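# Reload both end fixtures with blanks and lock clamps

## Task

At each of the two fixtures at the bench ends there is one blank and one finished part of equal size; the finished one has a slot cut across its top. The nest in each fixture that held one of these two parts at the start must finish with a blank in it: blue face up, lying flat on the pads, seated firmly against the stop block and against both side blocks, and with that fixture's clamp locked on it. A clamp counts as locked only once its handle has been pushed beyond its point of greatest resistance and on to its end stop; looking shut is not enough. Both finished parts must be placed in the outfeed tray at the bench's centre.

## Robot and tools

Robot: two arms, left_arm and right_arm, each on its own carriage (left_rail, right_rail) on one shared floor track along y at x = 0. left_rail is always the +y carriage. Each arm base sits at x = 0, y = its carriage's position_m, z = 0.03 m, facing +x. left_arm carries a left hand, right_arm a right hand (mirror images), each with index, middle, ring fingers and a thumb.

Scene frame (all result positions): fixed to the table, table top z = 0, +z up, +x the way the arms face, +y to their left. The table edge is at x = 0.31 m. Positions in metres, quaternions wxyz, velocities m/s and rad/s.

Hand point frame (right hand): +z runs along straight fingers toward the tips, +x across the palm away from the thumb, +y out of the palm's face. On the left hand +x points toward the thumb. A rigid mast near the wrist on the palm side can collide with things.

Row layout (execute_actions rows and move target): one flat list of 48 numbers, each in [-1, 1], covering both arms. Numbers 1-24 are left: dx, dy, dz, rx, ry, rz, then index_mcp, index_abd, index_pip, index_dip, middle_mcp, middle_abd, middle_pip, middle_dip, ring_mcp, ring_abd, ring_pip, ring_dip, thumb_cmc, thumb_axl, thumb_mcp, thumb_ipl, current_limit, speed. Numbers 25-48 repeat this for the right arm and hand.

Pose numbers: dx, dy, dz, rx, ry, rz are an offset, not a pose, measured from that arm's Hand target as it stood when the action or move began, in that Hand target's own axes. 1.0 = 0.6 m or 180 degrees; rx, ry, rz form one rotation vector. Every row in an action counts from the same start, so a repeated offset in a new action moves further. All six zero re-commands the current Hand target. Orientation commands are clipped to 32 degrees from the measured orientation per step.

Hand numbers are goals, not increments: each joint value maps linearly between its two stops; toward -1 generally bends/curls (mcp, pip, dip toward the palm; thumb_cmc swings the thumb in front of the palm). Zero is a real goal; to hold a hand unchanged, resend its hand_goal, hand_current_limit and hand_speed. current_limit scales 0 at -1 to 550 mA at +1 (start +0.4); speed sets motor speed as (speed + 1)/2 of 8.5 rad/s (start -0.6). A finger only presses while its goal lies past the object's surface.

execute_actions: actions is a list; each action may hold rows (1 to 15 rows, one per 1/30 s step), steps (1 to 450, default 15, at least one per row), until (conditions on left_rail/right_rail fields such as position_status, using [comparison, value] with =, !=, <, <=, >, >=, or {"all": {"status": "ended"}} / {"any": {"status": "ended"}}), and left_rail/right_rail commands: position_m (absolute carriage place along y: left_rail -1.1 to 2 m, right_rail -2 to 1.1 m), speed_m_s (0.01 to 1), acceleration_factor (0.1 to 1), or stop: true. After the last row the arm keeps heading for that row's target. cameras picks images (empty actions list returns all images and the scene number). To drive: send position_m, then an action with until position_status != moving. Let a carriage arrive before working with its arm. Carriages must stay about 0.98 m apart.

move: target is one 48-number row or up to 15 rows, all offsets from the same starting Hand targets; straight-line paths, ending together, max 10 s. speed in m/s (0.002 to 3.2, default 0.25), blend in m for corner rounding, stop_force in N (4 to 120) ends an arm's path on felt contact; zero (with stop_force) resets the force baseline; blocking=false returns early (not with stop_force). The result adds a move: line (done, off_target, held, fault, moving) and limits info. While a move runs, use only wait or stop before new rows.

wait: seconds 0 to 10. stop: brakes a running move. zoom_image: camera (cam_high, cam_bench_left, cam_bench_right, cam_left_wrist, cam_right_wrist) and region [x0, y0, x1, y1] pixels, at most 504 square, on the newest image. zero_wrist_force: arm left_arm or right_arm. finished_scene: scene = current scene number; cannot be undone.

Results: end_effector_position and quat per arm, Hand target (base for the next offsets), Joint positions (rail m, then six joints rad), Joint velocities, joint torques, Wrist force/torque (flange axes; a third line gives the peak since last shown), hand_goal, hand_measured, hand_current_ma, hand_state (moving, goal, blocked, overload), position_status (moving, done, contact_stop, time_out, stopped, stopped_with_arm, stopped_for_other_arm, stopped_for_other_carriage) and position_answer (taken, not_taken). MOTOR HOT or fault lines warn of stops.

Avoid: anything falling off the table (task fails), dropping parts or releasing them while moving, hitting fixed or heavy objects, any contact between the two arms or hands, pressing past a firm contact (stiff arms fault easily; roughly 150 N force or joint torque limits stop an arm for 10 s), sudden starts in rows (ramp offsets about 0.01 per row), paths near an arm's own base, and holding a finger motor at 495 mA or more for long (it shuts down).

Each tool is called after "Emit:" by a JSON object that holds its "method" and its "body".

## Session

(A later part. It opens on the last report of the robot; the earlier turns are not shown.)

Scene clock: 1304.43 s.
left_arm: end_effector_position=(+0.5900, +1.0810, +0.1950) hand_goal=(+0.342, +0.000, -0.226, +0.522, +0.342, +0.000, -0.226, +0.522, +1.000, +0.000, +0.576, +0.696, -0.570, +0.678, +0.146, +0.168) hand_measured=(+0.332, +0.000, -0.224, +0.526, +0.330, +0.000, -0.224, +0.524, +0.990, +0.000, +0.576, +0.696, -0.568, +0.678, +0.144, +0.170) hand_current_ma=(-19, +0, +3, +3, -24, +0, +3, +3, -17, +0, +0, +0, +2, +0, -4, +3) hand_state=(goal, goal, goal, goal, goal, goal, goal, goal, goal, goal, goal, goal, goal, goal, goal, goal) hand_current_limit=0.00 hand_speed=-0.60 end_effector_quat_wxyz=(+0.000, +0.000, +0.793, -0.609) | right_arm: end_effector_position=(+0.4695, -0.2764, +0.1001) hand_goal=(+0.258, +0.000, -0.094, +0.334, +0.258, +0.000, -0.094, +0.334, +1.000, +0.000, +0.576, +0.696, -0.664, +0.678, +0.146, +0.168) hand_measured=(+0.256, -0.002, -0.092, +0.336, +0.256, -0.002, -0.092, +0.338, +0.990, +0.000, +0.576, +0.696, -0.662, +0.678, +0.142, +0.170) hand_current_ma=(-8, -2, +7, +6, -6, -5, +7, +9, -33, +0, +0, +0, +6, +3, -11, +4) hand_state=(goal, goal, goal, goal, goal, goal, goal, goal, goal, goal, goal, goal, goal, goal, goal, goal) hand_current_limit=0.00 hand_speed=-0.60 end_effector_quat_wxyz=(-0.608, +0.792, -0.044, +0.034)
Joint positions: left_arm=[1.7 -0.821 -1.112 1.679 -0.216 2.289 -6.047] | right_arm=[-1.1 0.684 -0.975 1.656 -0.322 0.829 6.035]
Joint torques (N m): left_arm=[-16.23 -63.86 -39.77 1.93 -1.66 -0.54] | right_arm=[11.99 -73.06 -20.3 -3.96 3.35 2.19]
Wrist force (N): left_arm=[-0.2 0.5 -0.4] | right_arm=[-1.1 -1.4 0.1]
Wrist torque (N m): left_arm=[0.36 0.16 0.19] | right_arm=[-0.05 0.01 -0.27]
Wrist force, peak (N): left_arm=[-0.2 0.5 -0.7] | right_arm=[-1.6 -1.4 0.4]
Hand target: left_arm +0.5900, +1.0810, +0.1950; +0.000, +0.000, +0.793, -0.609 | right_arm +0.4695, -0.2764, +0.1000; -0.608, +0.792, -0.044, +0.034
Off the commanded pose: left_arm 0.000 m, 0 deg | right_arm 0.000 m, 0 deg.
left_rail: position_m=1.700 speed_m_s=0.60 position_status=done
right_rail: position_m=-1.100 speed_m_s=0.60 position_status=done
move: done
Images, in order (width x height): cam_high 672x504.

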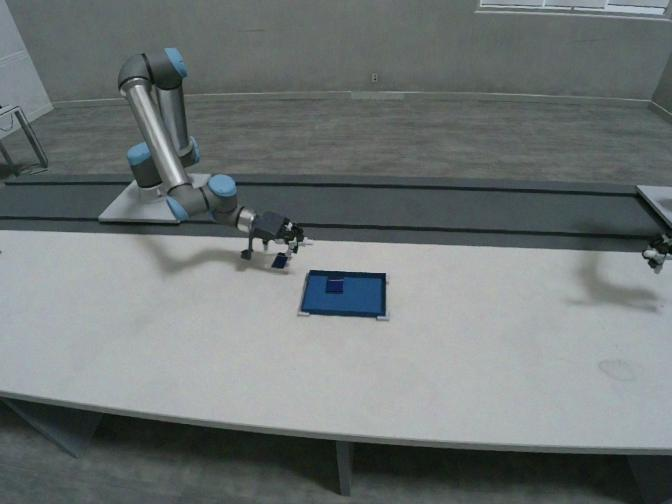

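Emit:
{"method": "move", "body": {"target": [0,0,0,0,0,0,0.342,0,-0.226,0.522,0.342,0,-0.226,0.522,1,0,0.576,0.696,-0.571,0.678,0.146,0.168,0.0,-0.6,  0,0.0853,0.0229,0,0,0,0.257,0,-0.095,0.333,0.257,0,-0.095,0.333,1,0,0.576,0.696,-0.664,0.678,0.146,0.168,0.0,-0.85], "speed": 0.08, "cameras": []}}

Emit:
{"method": "move", "body": {"target": [0,0,0,0,0,0,0.342,0,-0.226,0.522,0.342,0,-0.226,0.522,1,0,0.576,0.696,-0.571,0.678,0.146,0.168,0.0,-0.6,  0,0.0076,0.002,0,0,0,0.257,0,-0.095,0.333,0.257,0,-0.095,0.333,1,0,0.576,0.696,-0.664,0.678,0.146,0.168,0.0,-0.85], "speed": 0.006, "stop_force": 4, "cameras": ["cam_right_wrist"]}}

Emit:
{"method": "execute_actions", "body": {"actions": [{"rows":[[0,0,0,0,0,0,0.342,0,-0.226,0.522,0.342,0,-0.226,0.522,1,0,0.576,0.696,-0.571,0.678,0.146,0.168,0.0,-0.6, 0,0,0,0,0,0,0.05,0,-0.095,0.333,0.05,0,-0.095,0.333,1,0,0.576,0.696,-0.664,0.678,-0.08,0.168,0.2,-0.9]],"steps":60}], "cameras": ["cam_right_wrist"]}}

Scene clock: 1330.30 s.
left_arm: end_effector_position=(+0.5900, +1.0810, +0.1950) hand_goal=(+0.342, +0.000, -0.226, +0.522, +0.342, +0.000, -0.226, +0.522, +1.000, +0.000, +0.576, +0.696, -0.570, +0.678, +0.146, +0.168) hand_measured=(+0.332, +0.000, -0.224, +0.526, +0.330, +0.000, -0.224, +0.524, +0.990, +0.000, +0.576, +0.696, -0.568, +0.678, +0.144, +0.170) hand_current_ma=(-19, +0, +3, +3, -24, +0, +3, +3, -17, +0, +0, +0, +2, +0, -4, +3) hand_state=(goal, goal, goal, goal, goal, goal, goal, goal, goal, goal, goal, goal, goal, goal, goal, goal) hand_current_limit=0.00 hand_speed=-0.60 end_effector_quat_wxyz=(+0.000, +0.000, +0.793, -0.609) | right_arm: end_effector_position=(+0.4695, -0.2764, +0.0471) hand_goal=(+0.258, +0.000, -0.094, +0.334, +0.258, +0.000, -0.094, +0.334, +1.000, +0.000, +0.576, +0.696, -0.664, +0.678, +0.146, +0.168) hand_measured=(+0.254, -0.002, -0.092, +0.336, +0.256, -0.002, -0.092, +0.338, +0.990, +0.000, +0.576, +0.696, -0.662, +0.678, +0.142, +0.170) hand_current_ma=(-9, -2, +7, +6, -7, -5, +7, +9, -33, +0, +0, +0, +6, +3, -11, +4) hand_state=(goal, goal, goal, goal, goal, goal, goal, goal, goal, goal, goal, goal, goal, goal, goal, goal) hand_current_limit=0.00 hand_speed=-0.85 end_effector_quat_wxyz=(-0.608, +0.792, -0.044, +0.034)
Joint positions: left_arm=[1.7 -0.821 -1.112 1.679 -0.216 2.289 -6.047] | right_arm=[-1.1 0.684 -0.918 1.674 -0.398 0.829 6.035]
Joint torques (N m): left_arm=[-16.24 -62.68 -40.14 0.92 -1.53 -0.34] | right_arm=[8.5 -72.11 -18.34 -3.74 2.96 1.83]
Wrist force (N): left_arm=[-0.4 0.3 -0.1] | right_arm=[-1.0 -1.2 0.2]
Wrist torque (N m): left_arm=[0.32 0.20 0.17] | right_arm=[-0.02 0.01 -0.26]
Wrist force, peak (N): left_arm=[-0.6 0.7 -0.1] | right_arm=[-1.5 -2.3 0.3]
Hand target: left_arm +0.5900, +1.0810, +0.1950; +0.000, +0.000, +0.793, -0.609 | right_arm +0.4695, -0.2764, +0.0471; -0.608, +0.792, -0.044, +0.034
Off the commanded pose: left_arm 0.000 m, 0 deg | right_arm 0.000 m, 0 deg.
left_rail: position_m=1.700 speed_m_s=0.60 position_status=done
right_rail: position_m=-1.100 speed_m_s=0.60 position_status=done
move: done
No camera images: "cameras" was empty.

Scene clock: 1331.83 s.
left_arm: end_effector_position=(+0.5900, +1.0810, +0.1950) hand_goal=(+0.342, +0.000, -0.226, +0.522, +0.342, +0.000, -0.226, +0.522, +1.000, +0.000, +0.576, +0.696, -0.570, +0.678, +0.146, +0.168) hand_measured=(+0.332, +0.000, -0.224, +0.526, +0.330, +0.000, -0.224, +0.524, +0.990, +0.000, +0.576, +0.696, -0.568, +0.678, +0.144, +0.170) hand_current_ma=(-19, +0, +3, +3, -24, +0, +3, +3, -17, +0, +0, +0, +2, +0, -4, +3) hand_state=(goal, goal, goal, goal, goal, goal, goal, goal, goal, goal, goal, goal, goal, goal, goal, goal) hand_current_limit=0.00 hand_speed=-0.60 end_effector_quat_wxyz=(+0.000, +0.000, +0.793, -0.609) | right_arm: end_effector_position=(+0.4695, -0.2764, +0.0423) hand_goal=(+0.258, +0.000, -0.094, +0.334, +0.258, +0.000, -0.094, +0.334, +1.000, +0.000, +0.576, +0.696, -0.664, +0.678, +0.146, +0.168) hand_measured=(+0.254, -0.002, -0.092, +0.336, +0.256, -0.002, -0.092, +0.338, +0.990, +0.000, +0.576, +0.696, -0.662, +0.678, +0.142, +0.170) hand_current_ma=(-9, -2, +7, +6, -7, -5, +7, +9, -33, +0, +0, +0, +6, +3, -11, +4) hand_state=(goal, goal, goal, goal, goal, goal, goal, goal, goal, goal, goal, goal, goal, goal, goal, goal) hand_current_limit=0.00 hand_speed=-0.85 end_effector_quat_wxyz=(-0.608, +0.792, -0.044, +0.034)
Joint positions: left_arm=[1.7 -0.821 -1.112 1.679 -0.216 2.289 -6.047] | right_arm=[-1.1 0.684 -0.913 1.676 -0.404 0.829 6.035]
Joint torques (N m): left_arm=[-14.54 -64.32 -38.48 0.9 -1.93 -0.44] | right_arm=[7.36 -73.58 -17.78 -4.09 2.65 2.27]
Wrist force (N): left_arm=[-0.5 0.2 0.0] | right_arm=[-0.7 -2.1 0.2]
Wrist torque (N m): left_arm=[0.29 0.23 0.16] | right_arm=[-0.12 -0.03 -0.25]
Wrist force, peak (N): left_arm=[-0.4 0.8 -0.5] | right_arm=[-1.1 -1.9 0.5]
Hand target: left_arm +0.5900, +1.0810, +0.1950; +0.000, +0.000, +0.793, -0.609 | right_arm +0.4695, -0.2764, +0.0423; -0.608, +0.792, -0.044, +0.034
Off the commanded pose: left_arm 0.000 m, 0 deg | right_arm 0.000 m, 0 deg.
left_rail: position_m=1.700 speed_m_s=0.60 position_status=done
right_rail: position_m=-1.100 speed_m_s=0.60 position_status=done
move: done
camera_calibration:
cam_right_wrist: T_world_to_cam=[[-0.762575, -0.0773027, -0.642264, 0.39573], [-0.530737, -0.492886, 0.689479, 0.0459218], [-0.369862, 0.866653, 0.334835, 0.52574], [0, 0, 0, 1]] pos_world=[0.520597, -0.402409, 0.0464647]
Images, in order (width x height): cam_right_wrist 672x504.

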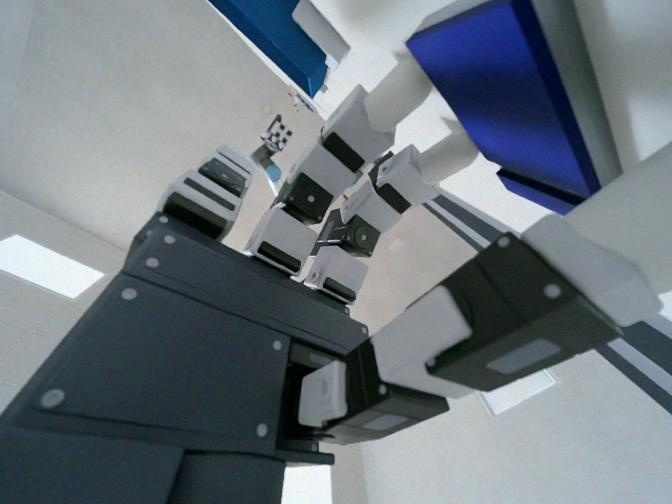

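Scene clock: 1334.03 s.
left_arm: end_effector_position=(+0.5900, +1.0810, +0.1950) hand_goal=(+0.342, +0.000, -0.226, +0.522, +0.342, +0.000, -0.226, +0.522, +1.000, +0.000, +0.576, +0.696, -0.570, +0.678, +0.146, +0.168) hand_measured=(+0.332, +0.000, -0.224, +0.526, +0.330, +0.000, -0.224, +0.524, +0.990, +0.000, +0.576, +0.696, -0.568, +0.678, +0.144, +0.170) hand_current_ma=(-19, +0, +3, +3, -24, +0, +3, +3, -17, +0, +0, +0, +2, +0, -4, +3) hand_state=(goal, goal, goal, goal, goal, goal, goal, goal, goal, goal, goal, goal, goal, goal, goal, goal) hand_current_limit=0.00 hand_speed=-0.60 end_effector_quat_wxyz=(+0.000, +0.000, +0.793, -0.609) | right_arm: end_effector_position=(+0.4695, -0.2764, +0.0423) hand_goal=(+0.050, +0.000, -0.094, +0.334, +0.050, +0.000, -0.094, +0.334, +1.000, +0.000, +0.576, +0.696, -0.664, +0.678, -0.080, +0.168) hand_measured=(+0.116, -0.002, -0.082, +0.338, +0.114, -0.002, -0.080, +0.338, +0.990, +0.000, +0.576, +0.696, -0.662, +0.678, +0.052, +0.186) hand_current_ma=(+281, -2, +40, +11, +275, -5, +46, +12, -33, +0, +0, +0, +6, +3, +330, +79) hand_state=(blocked, goal, goal, goal, blocked, goal, goal, goal, goal, goal, goal, goal, goal, goal, blocked, goal) hand_current_limit=0.20 hand_speed=-0.90 end_effector_quat_wxyz=(-0.608, +0.792, -0.044, +0.034)
Joint positions: left_arm=[1.7 -0.821 -1.112 1.679 -0.216 2.289 -6.047] | right_arm=[-1.1 0.684 -0.913 1.676 -0.404 0.829 6.035]
Joint torques (N m): left_arm=[-15.2 -61.43 -39.92 0.99 -1.72 -0.28] | right_arm=[7.84 -75.48 -20.24 -1.18 0.47 1.41]
Wrist force (N): left_arm=[-0.3 0.2 -0.6] | right_arm=[-0.9 -5.8 0.3]
Wrist torque (N m): left_arm=[0.34 0.18 0.18] | right_arm=[-0.22 0.00 -0.27]
Wrist force, peak (N): left_arm=[-0.5 0.7 -0.2] | right_arm=[-1.1 -6.1 0.3]
Hand target: left_arm +0.5900, +1.0810, +0.1950; +0.000, +0.000, +0.793, -0.609 | right_arm +0.4695, -0.2764, +0.0423; -0.608, +0.792, -0.044, +0.034
Off the commanded pose: left_arm 0.000 m, 0 deg | right_arm 0.000 m, 0 deg.
left_rail: position_m=1.700 speed_m_s=0.60 position_status=done
right_rail: position_m=-1.100 speed_m_s=0.60 position_status=done
camera_calibration:
cam_right_wrist: T_world_to_cam=[[-0.762575, -0.0773027, -0.642264, 0.39573], [-0.530737, -0.492886, 0.689479, 0.0459218], [-0.369862, 0.866653, 0.334835, 0.52574], [0, 0, 0, 1]] pos_world=[0.520597, -0.402409, 0.0464647]
Images, in order (width x height): cam_right_wrist 672x504.

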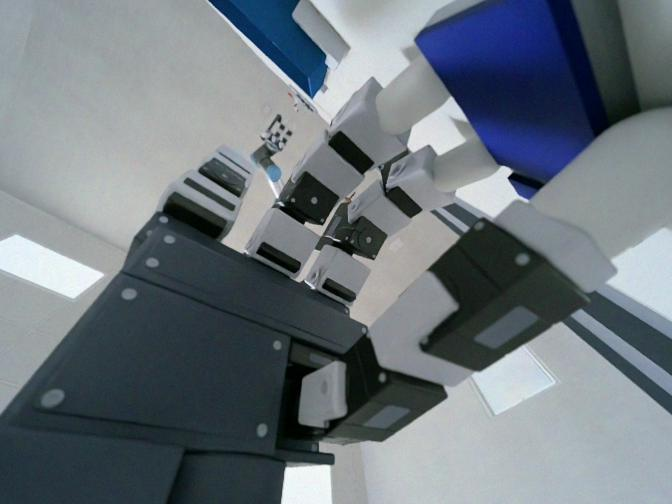

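Emit:
{"method": "move", "body": {"target": [0,0,0,0,0,0,0.342,0,-0.226,0.522,0.342,0,-0.226,0.522,1,0,0.576,0.696,-0.571,0.678,0.146,0.168,0.0,-0.6,  0,-0.0064,-0.0017,0,0,0,0.05,0,-0.095,0.333,0.05,0,-0.095,0.333,1,0,0.576,0.696,-0.664,0.678,-0.08,0.168,0.2,-0.9], "speed": 0.005, "cameras": ["cam_right_wrist"]}}

Scene clock: 1343.60 s.
left_arm: end_effector_position=(+0.5900, +1.0810, +0.1950) hand_goal=(+0.342, +0.000, -0.226, +0.522, +0.342, +0.000, -0.226, +0.522, +1.000, +0.000, +0.576, +0.696, -0.570, +0.678, +0.146, +0.168) hand_measured=(+0.332, +0.000, -0.224, +0.526, +0.330, +0.000, -0.224, +0.524, +0.990, +0.000, +0.576, +0.696, -0.568, +0.678, +0.144, +0.170) hand_current_ma=(-19, +0, +3, +3, -24, +0, +3, +3, -17, +0, +0, +0, +2, +0, -4, +3) hand_state=(goal, goal, goal, goal, goal, goal, goal, goal, goal, goal, goal, goal, goal, goal, goal, goal) hand_current_limit=0.00 hand_speed=-0.60 end_effector_quat_wxyz=(+0.000, +0.000, +0.793, -0.609) | right_arm: end_effector_position=(+0.4695, -0.2764, +0.0463) hand_goal=(+0.050, +0.000, -0.094, +0.334, +0.050, +0.000, -0.094, +0.334, +1.000, +0.000, +0.576, +0.696, -0.664, +0.678, -0.080, +0.168) hand_measured=(+0.110, -0.002, -0.078, +0.342, +0.106, -0.002, -0.076, +0.344, +0.990, +0.000, +0.576, +0.696, -0.660, +0.678, +0.052, +0.190) hand_current_ma=(+253, -2, +52, +23, +236, -5, +59, +27, -33, +0, +0, +0, +13, +3, +330, +107) hand_state=(blocked, goal, goal, goal, blocked, goal, goal, goal, goal, goal, goal, goal, goal, goal, blocked, blocked) hand_current_limit=0.20 hand_speed=-0.90 end_effector_quat_wxyz=(-0.608, +0.792, -0.044, +0.034)
Joint positions: left_arm=[1.7 -0.821 -1.112 1.679 -0.216 2.289 -6.047] | right_arm=[-1.1 0.684 -0.917 1.675 -0.399 0.829 6.035]
Joint torques (N m): left_arm=[-13.83 -64.75 -40.31 1.22 -1.85 -0.48] | right_arm=[5.85 -95.99 -38.87 3.44 -0.91 1.27]
Wrist force (N): left_arm=[-0.3 0.3 -0.3] | right_arm=[-0.8 -0.4 0.7]
Wrist torque (N m): left_arm=[0.32 0.18 0.18] | right_arm=[-0.02 -0.02 -0.25]
Wrist force, peak (N): left_arm=[-0.2 0.6 -0.6] | right_arm=[-1.1 -6.2 0.1]
Hand target: left_arm +0.5900, +1.0810, +0.1950; +0.000, +0.000, +0.793, -0.609 | right_arm +0.4695, -0.2764, +0.0463; -0.608, +0.792, -0.044, +0.034
Off the commanded pose: left_arm 0.000 m, 0 deg | right_arm 0.000 m, 0 deg.
left_rail: position_m=1.700 speed_m_s=0.60 position_status=done
right_rail: position_m=-1.100 speed_m_s=0.60 position_status=done
move: done
camera_calibration:
cam_right_wrist: T_world_to_cam=[[-0.762575, -0.0773027, -0.642264, 0.398234], [-0.530737, -0.492886, 0.689479, 0.0432328], [-0.369862, 0.866653, 0.334835, 0.524434], [0, 0, 0, 1]] pos_world=[0.520597, -0.402409, 0.0503647]
Images, in order (width x height): cam_right_wrist 672x504.

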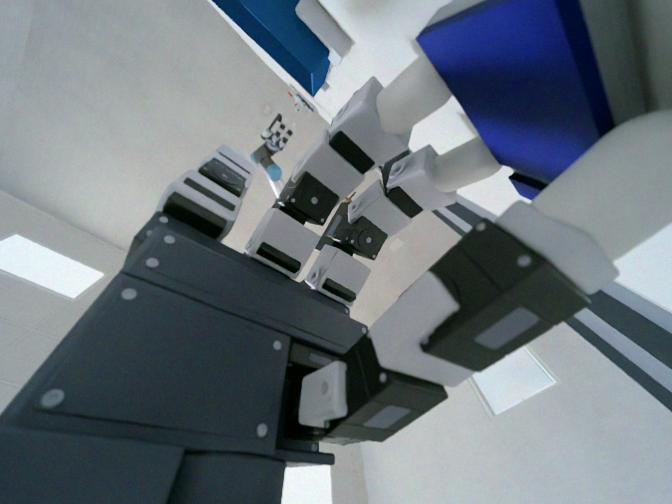

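Emit:
{"method": "move", "body": {"target": [[0,0,0,0,0,0,0.342,0,-0.226,0.522,0.342,0,-0.226,0.522,1,0,0.576,0.696,-0.571,0.678,0.146,0.168,0.0,-0.6,  0,-0.0483,-0.0129,0,0,0,0.05,0,-0.095,0.333,0.05,0,-0.095,0.333,1,0,0.576,0.696,-0.664,0.678,-0.08,0.168,0.2,-0.9],[0,0,0,0,0,0,0.342,0,-0.226,0.522,0.342,0,-0.226,0.522,1,0,0.576,0.696,-0.571,0.678,0.146,0.168,0.0,-0.6,  0,-0.161,-0.0431,0,-0.0343,-0.0092,0.05,0,-0.095,0.333,0.05,0,-0.095,0.333,1,0,0.576,0.696,-0.664,0.678,-0.08,0.168,0.2,-0.9]], "speed": 0.05, "cameras": ["cam_right_wrist"]}}

Emit:
{"method": "execute_actions", "body": {"actions": [{"right_rail":{"position_m":-0.745,"speed_m_s":0.3,"acceleration_factor":0.4},"steps":200,"until":{"right_rail":{"position_status":["!=","moving"]}}}], "cameras": ["cam_right_wrist"]}}

Scene clock: 1371.40 s.
left_arm: end_effector_position=(+0.5900, +1.0810, +0.1950) hand_goal=(+0.342, +0.000, -0.226, +0.522, +0.342, +0.000, -0.226, +0.522, +1.000, +0.000, +0.576, +0.696, -0.570, +0.678, +0.146, +0.168) hand_measured=(+0.332, +0.000, -0.224, +0.526, +0.330, +0.000, -0.224, +0.524, +0.990, +0.000, +0.576, +0.696, -0.568, +0.678, +0.144, +0.170) hand_current_ma=(-19, +0, +3, +3, -24, +0, +3, +3, -17, +0, +0, +0, +2, +0, -4, +3) hand_state=(goal, goal, goal, goal, goal, goal, goal, goal, goal, goal, goal, goal, goal, goal, goal, goal) hand_current_limit=0.00 hand_speed=-0.60 end_effector_quat_wxyz=(+0.000, +0.000, +0.793, -0.609) | right_arm: end_effector_position=(+0.4695, -0.2764, +0.1463) hand_goal=(+0.050, +0.000, -0.094, +0.334, +0.050, +0.000, -0.094, +0.334, +1.000, +0.000, +0.576, +0.696, -0.664, +0.678, -0.080, +0.168) hand_measured=(+0.110, -0.002, -0.078, +0.342, +0.106, -0.002, -0.076, +0.344, +0.990, +0.000, +0.576, +0.696, -0.660, +0.678, +0.052, +0.190) hand_current_ma=(+252, -2, +53, +23, +234, -5, +60, +28, -33, +0, +0, +0, +14, +3, +330, +108) hand_state=(blocked, goal, goal, goal, blocked, goal, goal, goal, goal, goal, goal, goal, goal, goal, blocked, blocked) hand_current_limit=0.20 hand_speed=-0.90 end_effector_quat_wxyz=(-0.609, +0.793, +0.000, +0.000)
Joint positions: left_arm=[1.7 -0.821 -1.112 1.679 -0.216 2.289 -6.047] | right_arm=[-1.1 0.665 -0.989 1.585 -0.186 0.708 5.965]
Joint torques (N m): left_arm=[-10.45 -64.05 -38.81 0.64 -2.16 -0.27] | right_arm=[-10.96 -95.89 -43.17 3.96 -4.22 -2.95]
Wrist force (N): left_arm=[-0.2 0.2 -0.3] | right_arm=[-1.4 -0.3 0.5]
Wrist torque (N m): left_arm=[0.32 0.17 0.20] | right_arm=[0.03 0.05 0.01]
Wrist force, peak (N): left_arm=[-0.4 0.6 -0.5] | right_arm=[-1.5 -0.1 1.0]
Hand target: left_arm +0.5900, +1.0810, +0.1950; +0.000, +0.000, +0.793, -0.609 | right_arm +0.4695, -0.2764, +0.1463; -0.609, +0.793, +0.000, +0.000
Off the commanded pose: left_arm 0.000 m, 0 deg | right_arm 0.000 m, 0 deg.
left_rail: position_m=1.700 speed_m_s=0.60 position_status=done
right_rail: position_m=-1.100 speed_m_s=0.60 position_status=done
move: done
camera_calibration:
cam_right_wrist: T_world_to_cam=[[-0.749234, -0.161669, -0.64227, 0.432861], [-0.472608, -0.548875, 0.689476, -0.0685008], [-0.463993, 0.820121, 0.33483, 0.52229], [0, 0, 0, 1]] pos_world=[0.534279, -0.395959, 0.150365]
Images, in order (width x height): cam_right_wrist 672x504.

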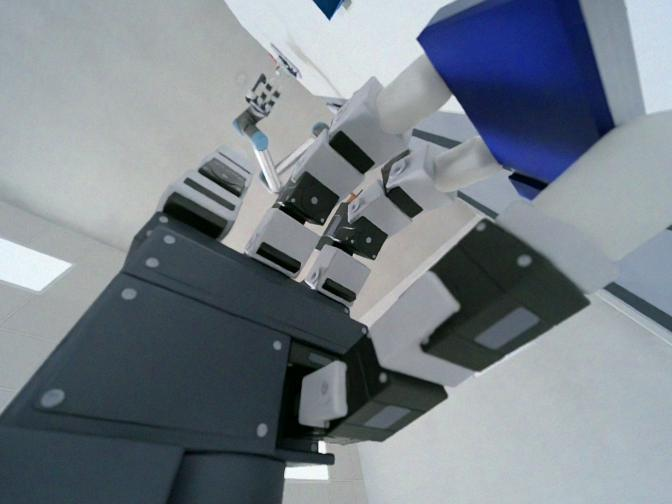

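Scene clock: 1373.97 s.
left_arm: end_effector_position=(+0.5900, +1.0810, +0.1950) hand_goal=(+0.342, +0.000, -0.226, +0.522, +0.342, +0.000, -0.226, +0.522, +1.000, +0.000, +0.576, +0.696, -0.570, +0.678, +0.146, +0.168) hand_measured=(+0.332, +0.000, -0.224, +0.526, +0.330, +0.000, -0.224, +0.524, +0.990, +0.000, +0.576, +0.696, -0.568, +0.678, +0.144, +0.170) hand_current_ma=(-19, +0, +3, +3, -24, +0, +3, +3, -17, +0, +0, +0, +2, +0, -4, +3) hand_state=(goal, goal, goal, goal, goal, goal, goal, goal, goal, goal, goal, goal, goal, goal, goal, goal) hand_current_limit=0.00 hand_speed=-0.60 end_effector_quat_wxyz=(+0.000, +0.000, +0.793, -0.609) | right_arm: end_effector_position=(+0.4695, +0.0786, +0.1463) hand_goal=(+0.050, +0.000, -0.094, +0.334, +0.050, +0.000, -0.094, +0.334, +1.000, +0.000, +0.576, +0.696, -0.664, +0.678, -0.080, +0.168) hand_measured=(+0.110, -0.002, -0.078, +0.342, +0.106, -0.002, -0.076, +0.344, +0.990, +0.000, +0.576, +0.696, -0.660, +0.678, +0.052, +0.192) hand_current_ma=(+249, -2, +54, +24, +231, -5, +61, +28, -33, +0, +0, +0, +14, +3, +330, +111) hand_state=(blocked, goal, goal, goal, blocked, goal, goal, goal, goal, goal, goal, goal, goal, goal, blocked, blocked) hand_current_limit=0.20 hand_speed=-0.90 end_effector_quat_wxyz=(-0.609, +0.793, +0.000, +0.000)
Joint positions: left_arm=[1.7 -0.821 -1.112 1.679 -0.216 2.289 -6.047] | right_arm=[-0.745 0.665 -0.989 1.584 -0.186 0.708 5.965]
Joint torques (N m): left_arm=[-14.18 -65.3 -40.4 0.07 -1.57 -0.16] | right_arm=[6.77 -85.46 -38.08 3.42 -4.12 -3.02]
Wrist force (N): left_arm=[-0.1 0.2 -0.3] | right_arm=[-0.9 -0.4 0.5]
Wrist torque (N m): left_arm=[0.30 0.16 0.20] | right_arm=[0.02 -0.02 0.04]
Wrist force, peak (N): left_arm=[-0.6 0.5 -0.6] | right_arm=[-1.4 -0.6 1.1]
Hand target: left_arm +0.5900, +1.0810, +0.1950; +0.000, +0.000, +0.793, -0.609 | right_arm +0.4695, +0.0786, +0.1463; -0.609, +0.793, +0.000, +0.000
Off the commanded pose: left_arm 0.000 m, 0 deg | right_arm 0.000 m, 0 deg.
left_rail: position_m=1.700 speed_m_s=0.60 position_status=done
right_rail: position_m=-0.745 speed_m_s=0.30 position_status=done
camera_calibration:
cam_right_wrist: T_world_to_cam=[[-0.749219, -0.161673, -0.642287, 0.490386], [-0.472595, -0.548923, 0.689448, 0.126324], [-0.464031, 0.820089, 0.334858, 0.231174], [0, 0, 0, 1]] pos_world=[0.534379, -0.0409592, 0.150465]
Images, in order (width x height): cam_right_wrist 672x504.

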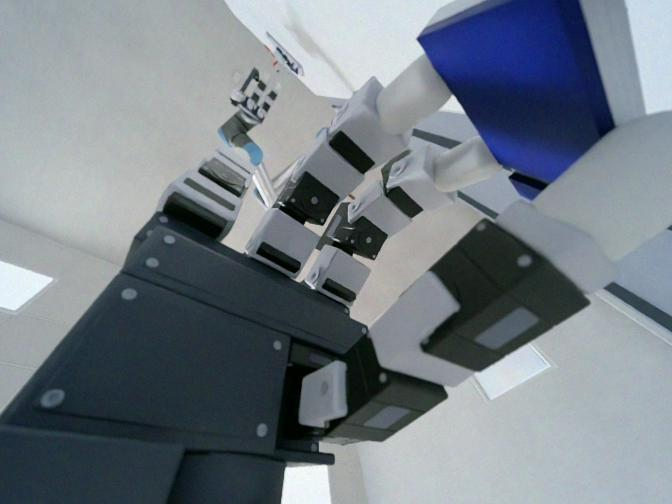

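Emit:
{"method": "move", "body": {"target": [[0,0,0,0,0,0,0.342,0,-0.226,0.522,0.342,0,-0.226,0.522,1,0,0.576,0.696,-0.571,0.678,0.146,0.168,0.0,-0.6,  0.1925,0,0,0,0,0,0.05,0,-0.095,0.333,0.05,0,-0.095,0.333,1,0,0.576,0.696,-0.664,0.678,-0.08,0.168,0.2,-0.9],[0,0,0,0,0,0,0.342,0,-0.226,0.522,0.342,0,-0.226,0.522,1,0,0.576,0.696,-0.571,0.678,0.146,0.168,0.0,-0.6,  0.1925,0.1342,0.036,0,0,0,0.05,0,-0.095,0.333,0.05,0,-0.095,0.333,1,0,0.576,0.696,-0.664,0.678,-0.08,0.168,0.2,-0.9]], "speed": 0.07, "cameras": ["cam_right_wrist","cam_high"]}}

Emit:
{"method": "zoom_image", "body": {"camera": "cam_high", "region": [280, 220, 420, 325]}}

Scene clock: 1390.77 s.
left_arm: end_effector_position=(+0.5900, +1.0810, +0.1950) hand_goal=(+0.342, +0.000, -0.226, +0.522, +0.342, +0.000, -0.226, +0.522, +1.000, +0.000, +0.576, +0.696, -0.570, +0.678, +0.146, +0.168) hand_measured=(+0.332, +0.000, -0.224, +0.526, +0.330, +0.000, -0.224, +0.524, +0.990, +0.000, +0.576, +0.696, -0.568, +0.678, +0.144, +0.170) hand_current_ma=(-19, +0, +3, +3, -24, +0, +3, +3, -17, +0, +0, +0, +2, +0, -4, +3) hand_state=(goal, goal, goal, goal, goal, goal, goal, goal, goal, goal, goal, goal, goal, goal, goal, goal) hand_current_limit=0.00 hand_speed=-0.60 end_effector_quat_wxyz=(+0.000, +0.000, +0.793, -0.609) | right_arm: end_effector_position=(+0.5851, +0.0786, +0.0631) hand_goal=(+0.050, +0.000, -0.094, +0.334, +0.050, +0.000, -0.094, +0.334, +1.000, +0.000, +0.576, +0.696, -0.664, +0.678, -0.080, +0.168) hand_measured=(+0.092, +0.000, -0.080, +0.336, +0.050, -0.002, -0.090, +0.338, +0.990, +0.000, +0.576, +0.696, -0.688, +0.676, +0.022, +0.192) hand_current_ma=(+166, +1, +47, +6, -1, -5, +10, +9, -33, +0, +0, +0, -86, -6, +330, +113) hand_state=(blocked, goal, goal, goal, goal, goal, goal, goal, goal, goal, goal, goal, blocked, goal, blocked, blocked) hand_current_limit=0.20 hand_speed=-0.90 end_effector_quat_wxyz=(-0.609, +0.793, +0.000, +0.000)
Joint positions: left_arm=[1.7 -0.821 -1.112 1.679 -0.216 2.289 -6.047] | right_arm=[-0.745 0.581 -0.796 1.416 -0.166 0.631 5.908]
Joint torques (N m): left_arm=[-16.21 -64.68 -39.29 0.33 -1.67 -0.44] | right_arm=[-3.41 -77.39 -16.88 -3 -2.59 1]
Wrist force (N): left_arm=[-0.3 0.4 -0.2] | right_arm=[-0.5 -9.2 -3.0]
Wrist torque (N m): left_arm=[0.33 0.18 0.18] | right_arm=[-0.56 0.02 0.09]
Wrist force, peak (N): left_arm=[-0.5 0.7 -0.1] | right_arm=[-1.0 -9.8 -2.7]
Hand target: left_arm +0.5900, +1.0810, +0.1950; +0.000, +0.000, +0.793, -0.609 | right_arm +0.5850, +0.0786, +0.0630; -0.609, +0.793, +0.000, +0.000
Off the commanded pose: left_arm 0.000 m, 0 deg | right_arm 0.000 m, 0 deg.
left_rail: position_m=1.700 speed_m_s=0.60 position_status=done
right_rail: position_m=-0.745 speed_m_s=0.30 position_status=done
move: done
camera_calibration:
cam_right_wrist: T_world_to_cam=[[-0.749185, -0.161735, -0.642312, 0.523395], [-0.472573, -0.548962, 0.689432, 0.238324], [-0.46411, 0.820051, 0.334842, 0.312714], [0, 0, 0, 1]] pos_world=[0.649879, -0.0409591, 0.0671648]
Images, in order (width x height): cam_high 672x504, cam_right_wrist 672x504.

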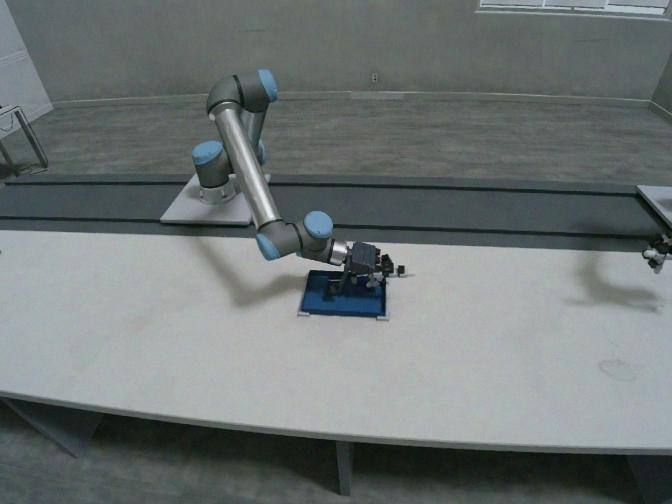

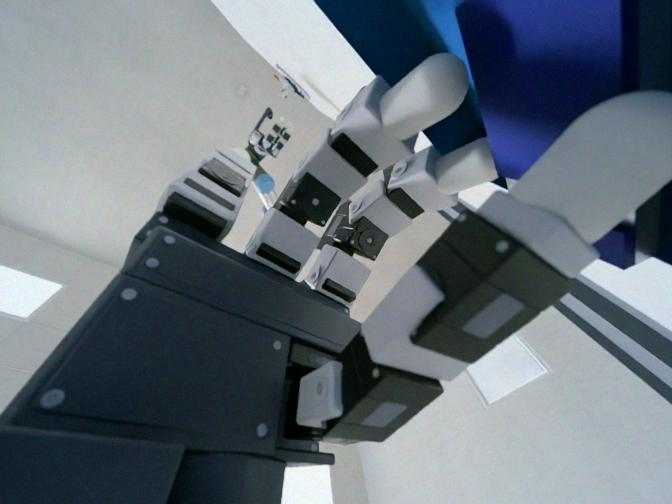

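Scaled by 3.600 from the camera's 672x504 image, which has a finer 960x720 frame.

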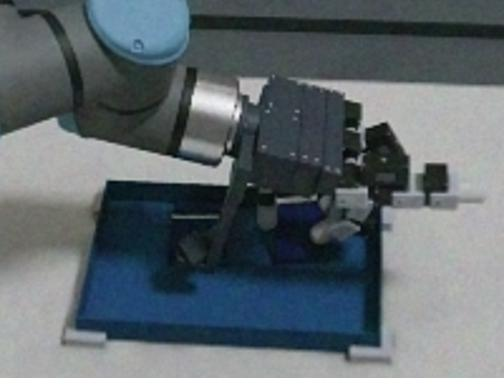

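Emit:
{"method": "move", "body": {"target": [0,0,0,0,0,0,0.342,0,-0.226,0.522,0.342,0,-0.226,0.522,1,0,0.576,0.696,-0.571,0.678,0.146,0.168,0.0,-0.6,  0,-0.0129,-0.0035,0,0,0,0.05,0,-0.095,0.333,0.05,0,-0.095,0.333,1,0,0.576,0.696,-0.664,0.678,-0.08,0.168,0.2,-0.9], "speed": 0.01, "cameras": ["cam_right_wrist","cam_high"]}}

Emit:
{"method": "zoom_image", "body": {"camera": "cam_high", "region": [310, 240, 400, 320]}}

Scene clock: 1409.17 s.
left_arm: end_effector_position=(+0.5900, +1.0810, +0.1950) hand_goal=(+0.342, +0.000, -0.226, +0.522, +0.342, +0.000, -0.226, +0.522, +1.000, +0.000, +0.576, +0.696, -0.570, +0.678, +0.146, +0.168) hand_measured=(+0.332, +0.000, -0.224, +0.526, +0.330, +0.000, -0.224, +0.524, +0.990, +0.000, +0.576, +0.696, -0.568, +0.678, +0.144, +0.170) hand_current_ma=(-19, +0, +3, +3, -24, +0, +3, +3, -17, +0, +0, +0, +2, +0, -4, +3) hand_state=(goal, goal, goal, goal, goal, goal, goal, goal, goal, goal, goal, goal, goal, goal, goal, goal) hand_current_limit=0.00 hand_speed=-0.60 end_effector_quat_wxyz=(+0.000, +0.000, +0.793, -0.609) | right_arm: end_effector_position=(+0.5850, +0.0786, +0.0709) hand_goal=(+0.050, +0.000, -0.094, +0.334, +0.050, +0.000, -0.094, +0.334, +1.000, +0.000, +0.576, +0.696, -0.664, +0.678, -0.080, +0.168) hand_measured=(+0.050, +0.002, -0.090, +0.338, +0.050, -0.002, -0.090, +0.338, +0.990, +0.000, +0.576, +0.696, -0.666, +0.676, -0.076, +0.170) hand_current_ma=(-1, +5, +10, +8, -1, -5, +10, +9, -33, +0, +0, +0, -5, -6, +15, +9) hand_state=(goal, goal, goal, goal, goal, goal, goal, goal, goal, goal, goal, goal, goal, goal, goal, goal) hand_current_limit=0.20 hand_speed=-0.90 end_effector_quat_wxyz=(-0.609, +0.793, +0.000, +0.000)
Joint positions: left_arm=[1.7 -0.821 -1.112 1.679 -0.216 2.289 -6.047] | right_arm=[-0.745 0.581 -0.804 1.413 -0.156 0.631 5.908]
Joint torques (N m): left_arm=[-14.36 -59.06 -40.6 0.01 -1.55 -0.02] | right_arm=[-0.52 -108.4 -41.43 4.6 -0.04 1.08]
Wrist force (N): left_arm=[-0.5 0.5 -0.2] | right_arm=[-1.0 -1.5 -0.3]
Wrist torque (N m): left_arm=[0.34 0.21 0.16] | right_arm=[-0.01 0.02 0.06]
Wrist force, peak (N): left_arm=[-0.5 0.5 -0.4] | right_arm=[-0.8 -9.7 -3.0]
Hand target: left_arm +0.5900, +1.0810, +0.1950; +0.000, +0.000, +0.793, -0.609 | right_arm +0.5850, +0.0786, +0.0710; -0.609, +0.793, +0.000, +0.000
Off the commanded pose: left_arm 0.000 m, 0 deg | right_arm 0.000 m, 0 deg.
left_rail: position_m=1.700 speed_m_s=0.60 position_status=done
right_rail: position_m=-0.745 speed_m_s=0.30 position_status=done
move: done
camera_calibration:
cam_right_wrist: T_world_to_cam=[[-0.749219, -0.161673, -0.642287, 0.528354], [-0.472595, -0.548923, 0.689448, 0.232914], [-0.464031, 0.820089, 0.334858, 0.310005], [0, 0, 0, 1]] pos_world=[0.649779, -0.0409592, 0.0749647]
Images, in order (width x height): cam_high 672x504, cam_right_wrist 672x504.

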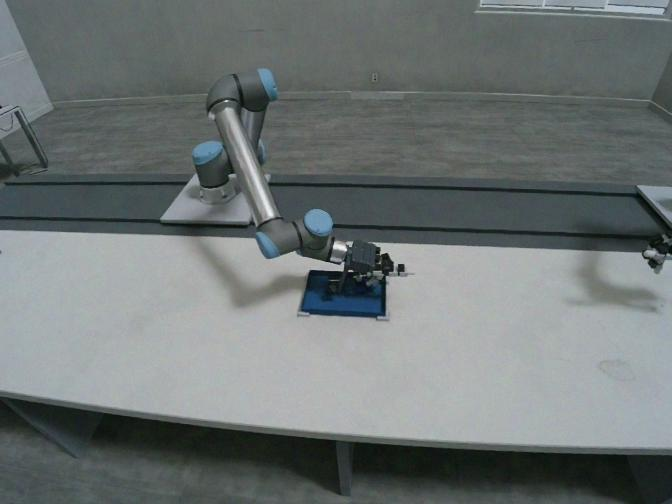

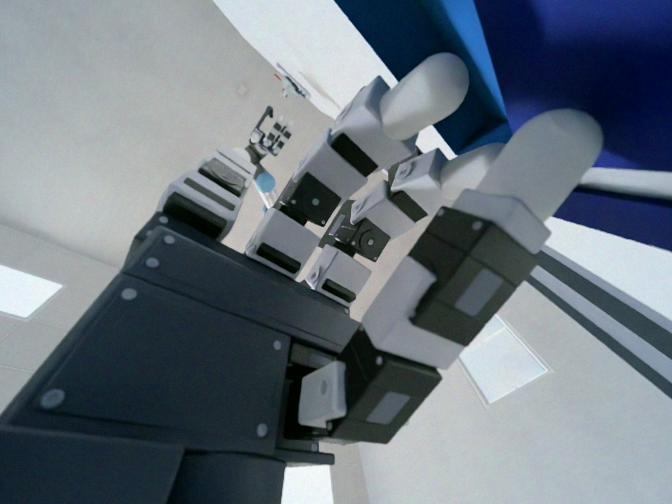

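Scaled by 5.600 from the camera's 672x504 image, which has a finer 960x720 frame.

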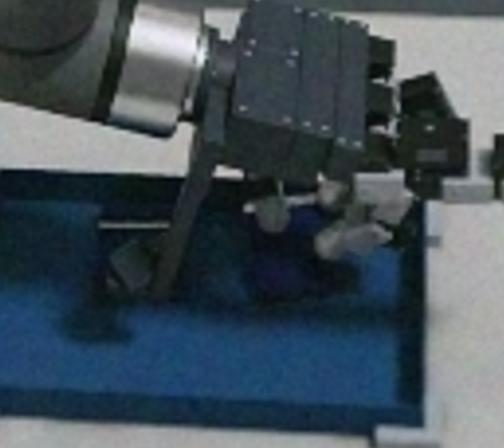

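Emit:
{"method": "move", "body": {"target": [[0,0,0,0,0,0,0.342,0,-0.226,0.522,0.342,0,-0.226,0.522,1,0,0.576,0.696,-0.571,0.678,0.146,0.168,0.0,-0.6,  0,0,0,0,0,0,0.3,0,-0.095,0.333,0.3,0,-0.095,0.333,1,0,0.576,0.696,-0.664,0.678,0.146,0.168,0.2,-0.8],[0,0,0,0,0,0,0.342,0,-0.226,0.522,0.342,0,-0.226,0.522,1,0,0.576,0.696,-0.571,0.678,0.146,0.168,0.0,-0.6,  0,-0.161,-0.0431,0,0,0,0.3,0,-0.095,0.333,0.3,0,-0.095,0.333,1,0,0.576,0.696,-0.664,0.678,0.146,0.168,0.2,-0.8]], "speed": 0.08, "cameras": ["cam_right_wrist","cam_high"]}}

Emit:
{"method": "zoom_image", "body": {"camera": "cam_high", "region": [310, 240, 400, 320]}}

Scene clock: 1420.73 s.
left_arm: end_effector_position=(+0.5900, +1.0810, +0.1950) hand_goal=(+0.342, +0.000, -0.226, +0.522, +0.342, +0.000, -0.226, +0.522, +1.000, +0.000, +0.576, +0.696, -0.570, +0.678, +0.146, +0.168) hand_measured=(+0.332, +0.000, -0.224, +0.526, +0.330, +0.000, -0.224, +0.524, +0.990, +0.000, +0.576, +0.696, -0.568, +0.678, +0.144, +0.170) hand_current_ma=(-19, +0, +3, +3, -24, +0, +3, +3, -17, +0, +0, +0, +2, +0, -4, +3) hand_state=(goal, goal, goal, goal, goal, goal, goal, goal, goal, goal, goal, goal, goal, goal, goal, goal) hand_current_limit=0.00 hand_speed=-0.60 end_effector_quat_wxyz=(+0.000, +0.000, +0.793, -0.609) | right_arm: end_effector_position=(+0.5850, +0.0786, +0.1709) hand_goal=(+0.300, +0.000, -0.094, +0.334, +0.300, +0.000, -0.094, +0.334, +1.000, +0.000, +0.576, +0.696, -0.664, +0.678, +0.146, +0.168) hand_measured=(+0.286, +0.002, -0.092, +0.336, +0.288, -0.002, -0.092, +0.338, +0.990, +0.000, +0.576, +0.696, -0.666, +0.676, +0.142, +0.170) hand_current_ma=(-51, +5, +6, +7, -38, -5, +6, +9, -33, +0, +0, +0, -4, -6, -12, +7) hand_state=(goal, goal, goal, goal, goal, goal, goal, goal, goal, goal, goal, goal, goal, goal, goal, goal) hand_current_limit=0.20 hand_speed=-0.80 end_effector_quat_wxyz=(-0.609, +0.793, +0.000, +0.000)
Joint positions: left_arm=[1.7 -0.821 -1.112 1.679 -0.216 2.289 -6.047] | right_arm=[-0.745 0.581 -0.889 1.366 -0.022 0.631 5.908]
Joint torques (N m): left_arm=[-17.28 -63.64 -39.11 -0.08 -1.6 -0.16] | right_arm=[6.94 -105.4 -45.12 4.8 1.37 -2.49]
Wrist force (N): left_arm=[-0.2 0.0 -0.1] | right_arm=[-0.7 -1.3 0.4]
Wrist torque (N m): left_arm=[0.26 0.18 0.20] | right_arm=[-0.05 -0.03 0.00]
Wrist force, peak (N): left_arm=[-0.6 0.6 -0.1] | right_arm=[-1.0 -2.5 0.3]
Hand target: left_arm +0.5900, +1.0810, +0.1950; +0.000, +0.000, +0.793, -0.609 | right_arm +0.5850, +0.0786, +0.1710; -0.609, +0.793, +0.000, +0.000
Off the commanded pose: left_arm 0.000 m, 0 deg | right_arm 0.000 m, 0 deg.
left_rail: position_m=1.700 speed_m_s=0.60 position_status=done
right_rail: position_m=-0.745 speed_m_s=0.30 position_status=done
move: done
camera_calibration:
cam_right_wrist: T_world_to_cam=[[-0.74925, -0.161709, -0.642242, 0.592657], [-0.472546, -0.548912, 0.689489, 0.163862], [-0.464031, 0.820089, 0.334858, 0.276486], [0, 0, 0, 1]] pos_world=[0.649779, -0.0409593, 0.175065]
Images, in order (width x height): cam_high 672x504, cam_right_wrist 672x504.

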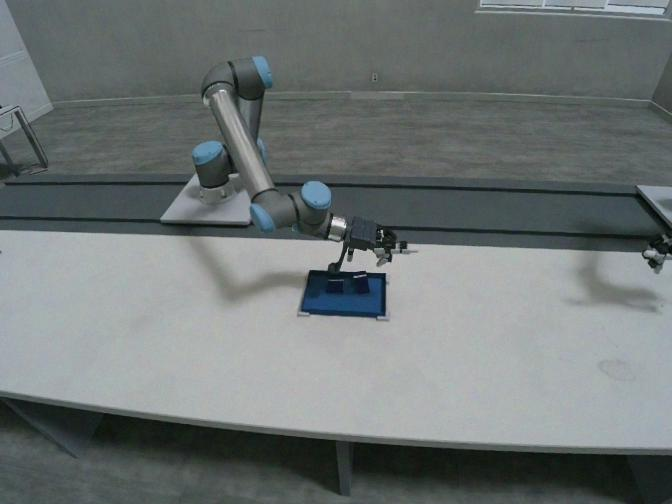

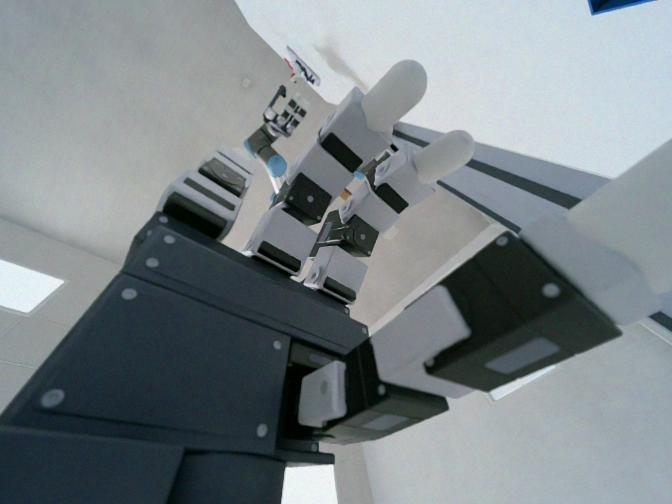

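Scaled by 5.600 from the camera's 672x504 image, which has a finer 960x720 frame.

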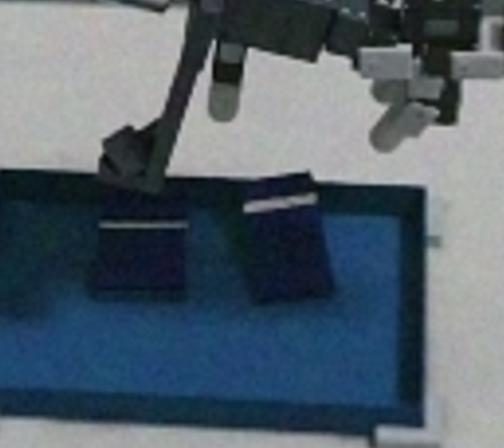

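Emit:
{"method": "move", "body": {"target": [[0,0,0,0,0,0,0.342,0,-0.226,0.522,0.342,0,-0.226,0.522,1,0,0.576,0.696,-0.571,0.678,0.146,0.168,0.0,-0.6,  -0.1117,0.0197,-0.0734,0,0,0,0.116,0,-0.095,0.333,1,0,0.576,0.696,1,0,0.576,0.696,0.714,0.678,0.226,0.168,0.2,-0.5],[0,0,0,0,0,0,0.342,0,-0.226,0.522,0.342,0,-0.226,0.522,1,0,0.576,0.696,-0.571,0.678,0.146,0.168,0.0,-0.6,  -0.1117,0.1799,-0.0305,0,0,0,0.116,0,-0.095,0.333,1,0,0.576,0.696,1,0,0.576,0.696,0.714,0.678,0.226,0.168,0.2,-0.5]], "speed": 0.1, "cameras": ["cam_right_wrist","cam_high"]}}

Emit:
{"method": "zoom_image", "body": {"camera": "cam_high", "region": [310, 240, 400, 320]}}

Scene clock: 1464.50 s.
left_arm: end_effector_position=(+0.5900, +1.0810, +0.1950) hand_goal=(+0.342, +0.000, -0.226, +0.522, +0.342, +0.000, -0.226, +0.522, +1.000, +0.000, +0.576, +0.696, -0.570, +0.678, +0.146, +0.168) hand_measured=(+0.332, +0.000, -0.224, +0.526, +0.330, +0.000, -0.224, +0.524, +0.990, +0.000, +0.576, +0.696, -0.568, +0.678, +0.144, +0.170) hand_current_ma=(-19, +0, +3, +3, -24, +0, +3, +3, -17, +0, +0, +0, +2, +0, -4, +3) hand_state=(goal, goal, goal, goal, goal, goal, goal, goal, goal, goal, goal, goal, goal, goal, goal, goal) hand_current_limit=0.00 hand_speed=-0.60 end_effector_quat_wxyz=(+0.000, +0.000, +0.793, -0.609) | right_arm: end_effector_position=(+0.5180, +0.0330, +0.0715) hand_goal=(+0.116, +0.000, -0.094, +0.334, +1.000, +0.000, +0.576, +0.696, +1.000, +0.000, +0.576, +0.696, +0.714, +0.678, +0.226, +0.168) hand_measured=(+0.114, +0.002, -0.092, +0.336, +0.982, -0.002, +0.570, +0.692, +0.990, +0.000, +0.576, +0.696, +0.696, +0.676, +0.222, +0.170) hand_current_ma=(-4, +5, +6, +7, -64, -5, -18, -9, -33, +0, +0, +0, -59, -6, -16, +6) hand_state=(goal, goal, goal, goal, goal, goal, goal, goal, goal, goal, goal, goal, goal, goal, goal, goal) hand_current_limit=0.20 hand_speed=-0.50 end_effector_quat_wxyz=(-0.609, +0.793, +0.000, +0.000)
Joint positions: left_arm=[1.7 -0.821 -1.112 1.679 -0.216 2.289 -6.047] | right_arm=[-0.745 0.579 -0.909 1.612 -0.247 0.63 5.907]
Joint torques (N m): left_arm=[-15.88 -64.79 -38.11 -0.04 -2.05 -0.27] | right_arm=[0.79 -74.65 -17.93 -2.97 -2.44 2.05]
Wrist force (N): left_arm=[-0.5 0.1 -0.4] | right_arm=[-0.9 -1.7 0.2]
Wrist torque (N m): left_arm=[0.31 0.22 0.17] | right_arm=[-0.12 0.01 -0.12]
Wrist force, peak (N): left_arm=[-0.4 0.8 -0.2] | right_arm=[-1.3 -2.7 0.3]
Hand target: left_arm +0.5900, +1.0810, +0.1950; +0.000, +0.000, +0.793, -0.609 | right_arm +0.5180, +0.0330, +0.0714; -0.609, +0.793, +0.000, +0.000
Off the commanded pose: left_arm 0.000 m, 0 deg | right_arm 0.000 m, 0 deg.
left_rail: position_m=1.700 speed_m_s=0.60 position_status=done
right_rail: position_m=-0.745 speed_m_s=0.30 position_status=done
move: done
camera_calibration:
cam_right_wrist: T_world_to_cam=[[-0.749155, -0.161787, -0.642333, 0.471264], [-0.472605, -0.548905, 0.689455, 0.175791], [-0.464125, 0.820078, 0.334753, 0.316185], [0, 0, 0, 1]] pos_world=[0.582879, -0.0865593, 0.0756649]
Images, in order (width x height): cam_high 672x504, cam_right_wrist 672x504.

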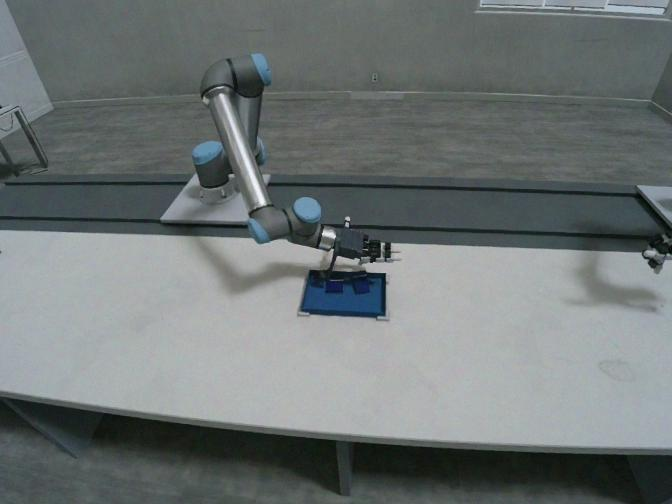

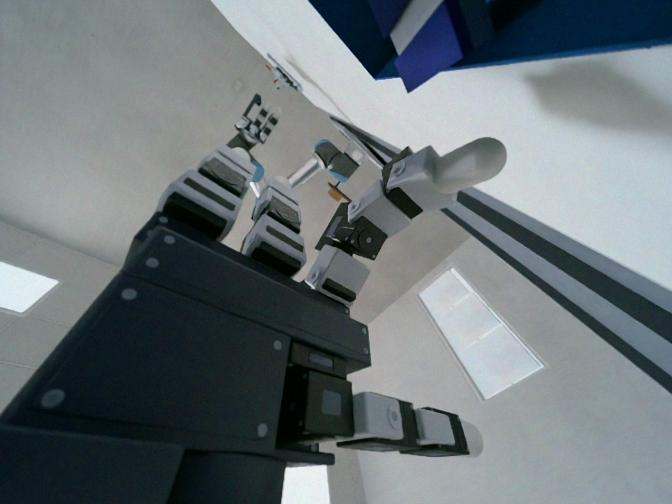

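Scaled by 5.600 from the camera's 672x504 image, which has a finer 960x720 frame.

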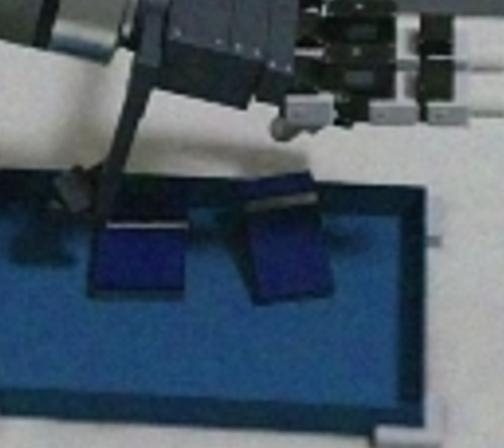

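Emit:
{"method": "move", "body": {"target": [0,0,0,0,0,0,0.342,0,-0.226,0.522,0.342,0,-0.226,0.522,1,0,0.576,0.696,-0.571,0.678,0.146,0.168,0.0,-0.6,  0.0917,0,0,0,0,0,0.116,0,-0.095,0.333,1,0,0.576,0.696,1,0,0.576,0.696,0.714,0.678,0.226,0.168,0.2,-0.5], "speed": 0.02, "stop_force": 10, "cameras": ["cam_right_wrist","cam_high"]}}

Emit:
{"method": "zoom_image", "body": {"camera": "cam_high", "region": [310, 240, 400, 320]}}

Scene clock: 1484.50 s.
left_arm: end_effector_position=(+0.5900, +1.0810, +0.1950) hand_goal=(+0.342, +0.000, -0.226, +0.522, +0.342, +0.000, -0.226, +0.522, +1.000, +0.000, +0.576, +0.696, -0.570, +0.678, +0.146, +0.168) hand_measured=(+0.332, +0.000, -0.224, +0.526, +0.330, +0.000, -0.224, +0.524, +0.990, +0.000, +0.576, +0.696, -0.568, +0.678, +0.144, +0.170) hand_current_ma=(-19, +0, +3, +3, -24, +0, +3, +3, -17, +0, +0, +0, +2, +0, -4, +3) hand_state=(goal, goal, goal, goal, goal, goal, goal, goal, goal, goal, goal, goal, goal, goal, goal, goal) hand_current_limit=0.00 hand_speed=-0.60 end_effector_quat_wxyz=(+0.000, +0.000, +0.793, -0.609) | right_arm: end_effector_position=(+0.5730, +0.0330, +0.0714) hand_goal=(+0.116, +0.000, -0.094, +0.334, +1.000, +0.000, +0.576, +0.696, +1.000, +0.000, +0.576, +0.696, +0.714, +0.678, +0.226, +0.168) hand_measured=(+0.112, +0.002, -0.096, +0.332, +0.982, -0.002, +0.570, +0.692, +0.990, +0.000, +0.576, +0.696, +0.696, +0.676, +0.222, +0.170) hand_current_ma=(-11, +6, -4, -6, -64, -5, -18, -9, -33, +0, +0, +0, -59, -6, -16, +6) hand_state=(goal, goal, goal, goal, goal, goal, goal, goal, goal, goal, goal, goal, goal, goal, goal, goal) hand_current_limit=0.20 hand_speed=-0.50 end_effector_quat_wxyz=(-0.609, +0.793, +0.000, +0.000)
Joint positions: left_arm=[1.7 -0.821 -1.112 1.679 -0.216 2.289 -6.047] | right_arm=[-0.745 0.542 -0.854 1.51 -0.178 0.596 5.877]
Joint torques (N m): left_arm=[-18.09 -65.29 -38.27 -0.24 -1.8 -0.04] | right_arm=[-10.54 -80.18 -40.01 4.7 -4.34 -3.05]
Wrist force (N): left_arm=[-0.5 0.3 -0.1] | right_arm=[-1.0 -1.3 0.0]
Wrist torque (N m): left_arm=[0.31 0.22 0.17] | right_arm=[-0.04 0.02 -0.01]
Wrist force, peak (N): left_arm=[-0.5 0.5 -0.7] | right_arm=[-3.8 -5.4 -0.3]
Hand target: left_arm +0.5900, +1.0810, +0.1950; +0.000, +0.000, +0.793, -0.609 | right_arm +0.5730, +0.0330, +0.0714; -0.609, +0.793, +0.000, +0.000
Off the commanded pose: left_arm 0.000 m, 0 deg | right_arm 0.000 m, 0 deg.
left_rail: position_m=1.700 speed_m_s=0.60 position_status=done
right_rail: position_m=-0.745 speed_m_s=0.30 position_status=done
move: done
camera_calibration:
cam_right_wrist: T_world_to_cam=[[-0.749219, -0.161673, -0.642287, 0.512376], [-0.472595, -0.548923, 0.689448, 0.201799], [-0.464031, 0.820089, 0.334858, 0.341632], [0, 0, 0, 1]] pos_world=[0.637779, -0.0865592, 0.0755647]
Images, in order (width x height): cam_high 672x504, cam_right_wrist 672x504.

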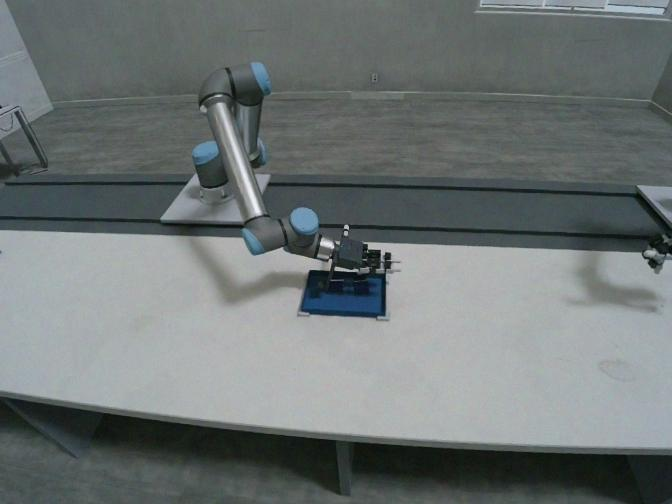

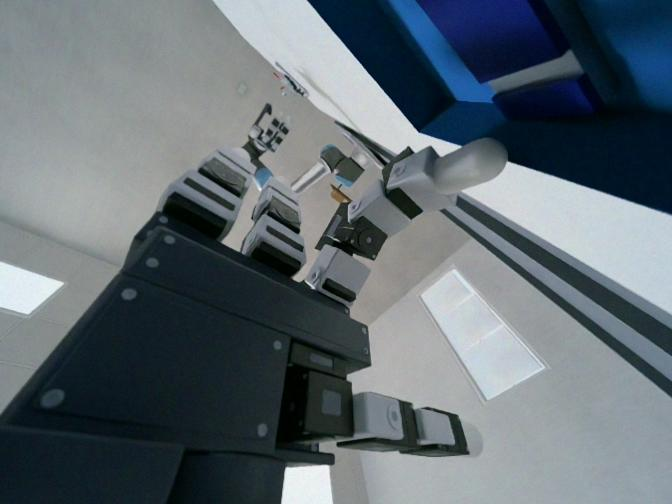

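Scaled by 5.600 from the camera's 672x504 image, which has a finer 960x720 frame.

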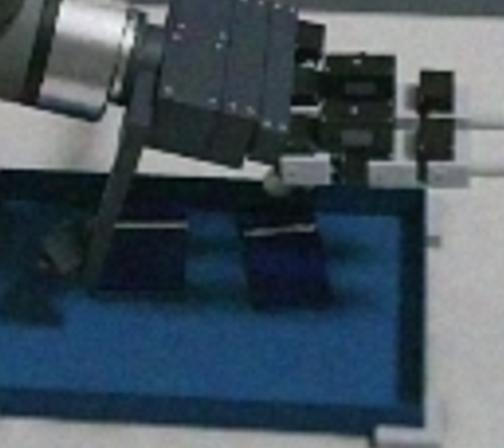

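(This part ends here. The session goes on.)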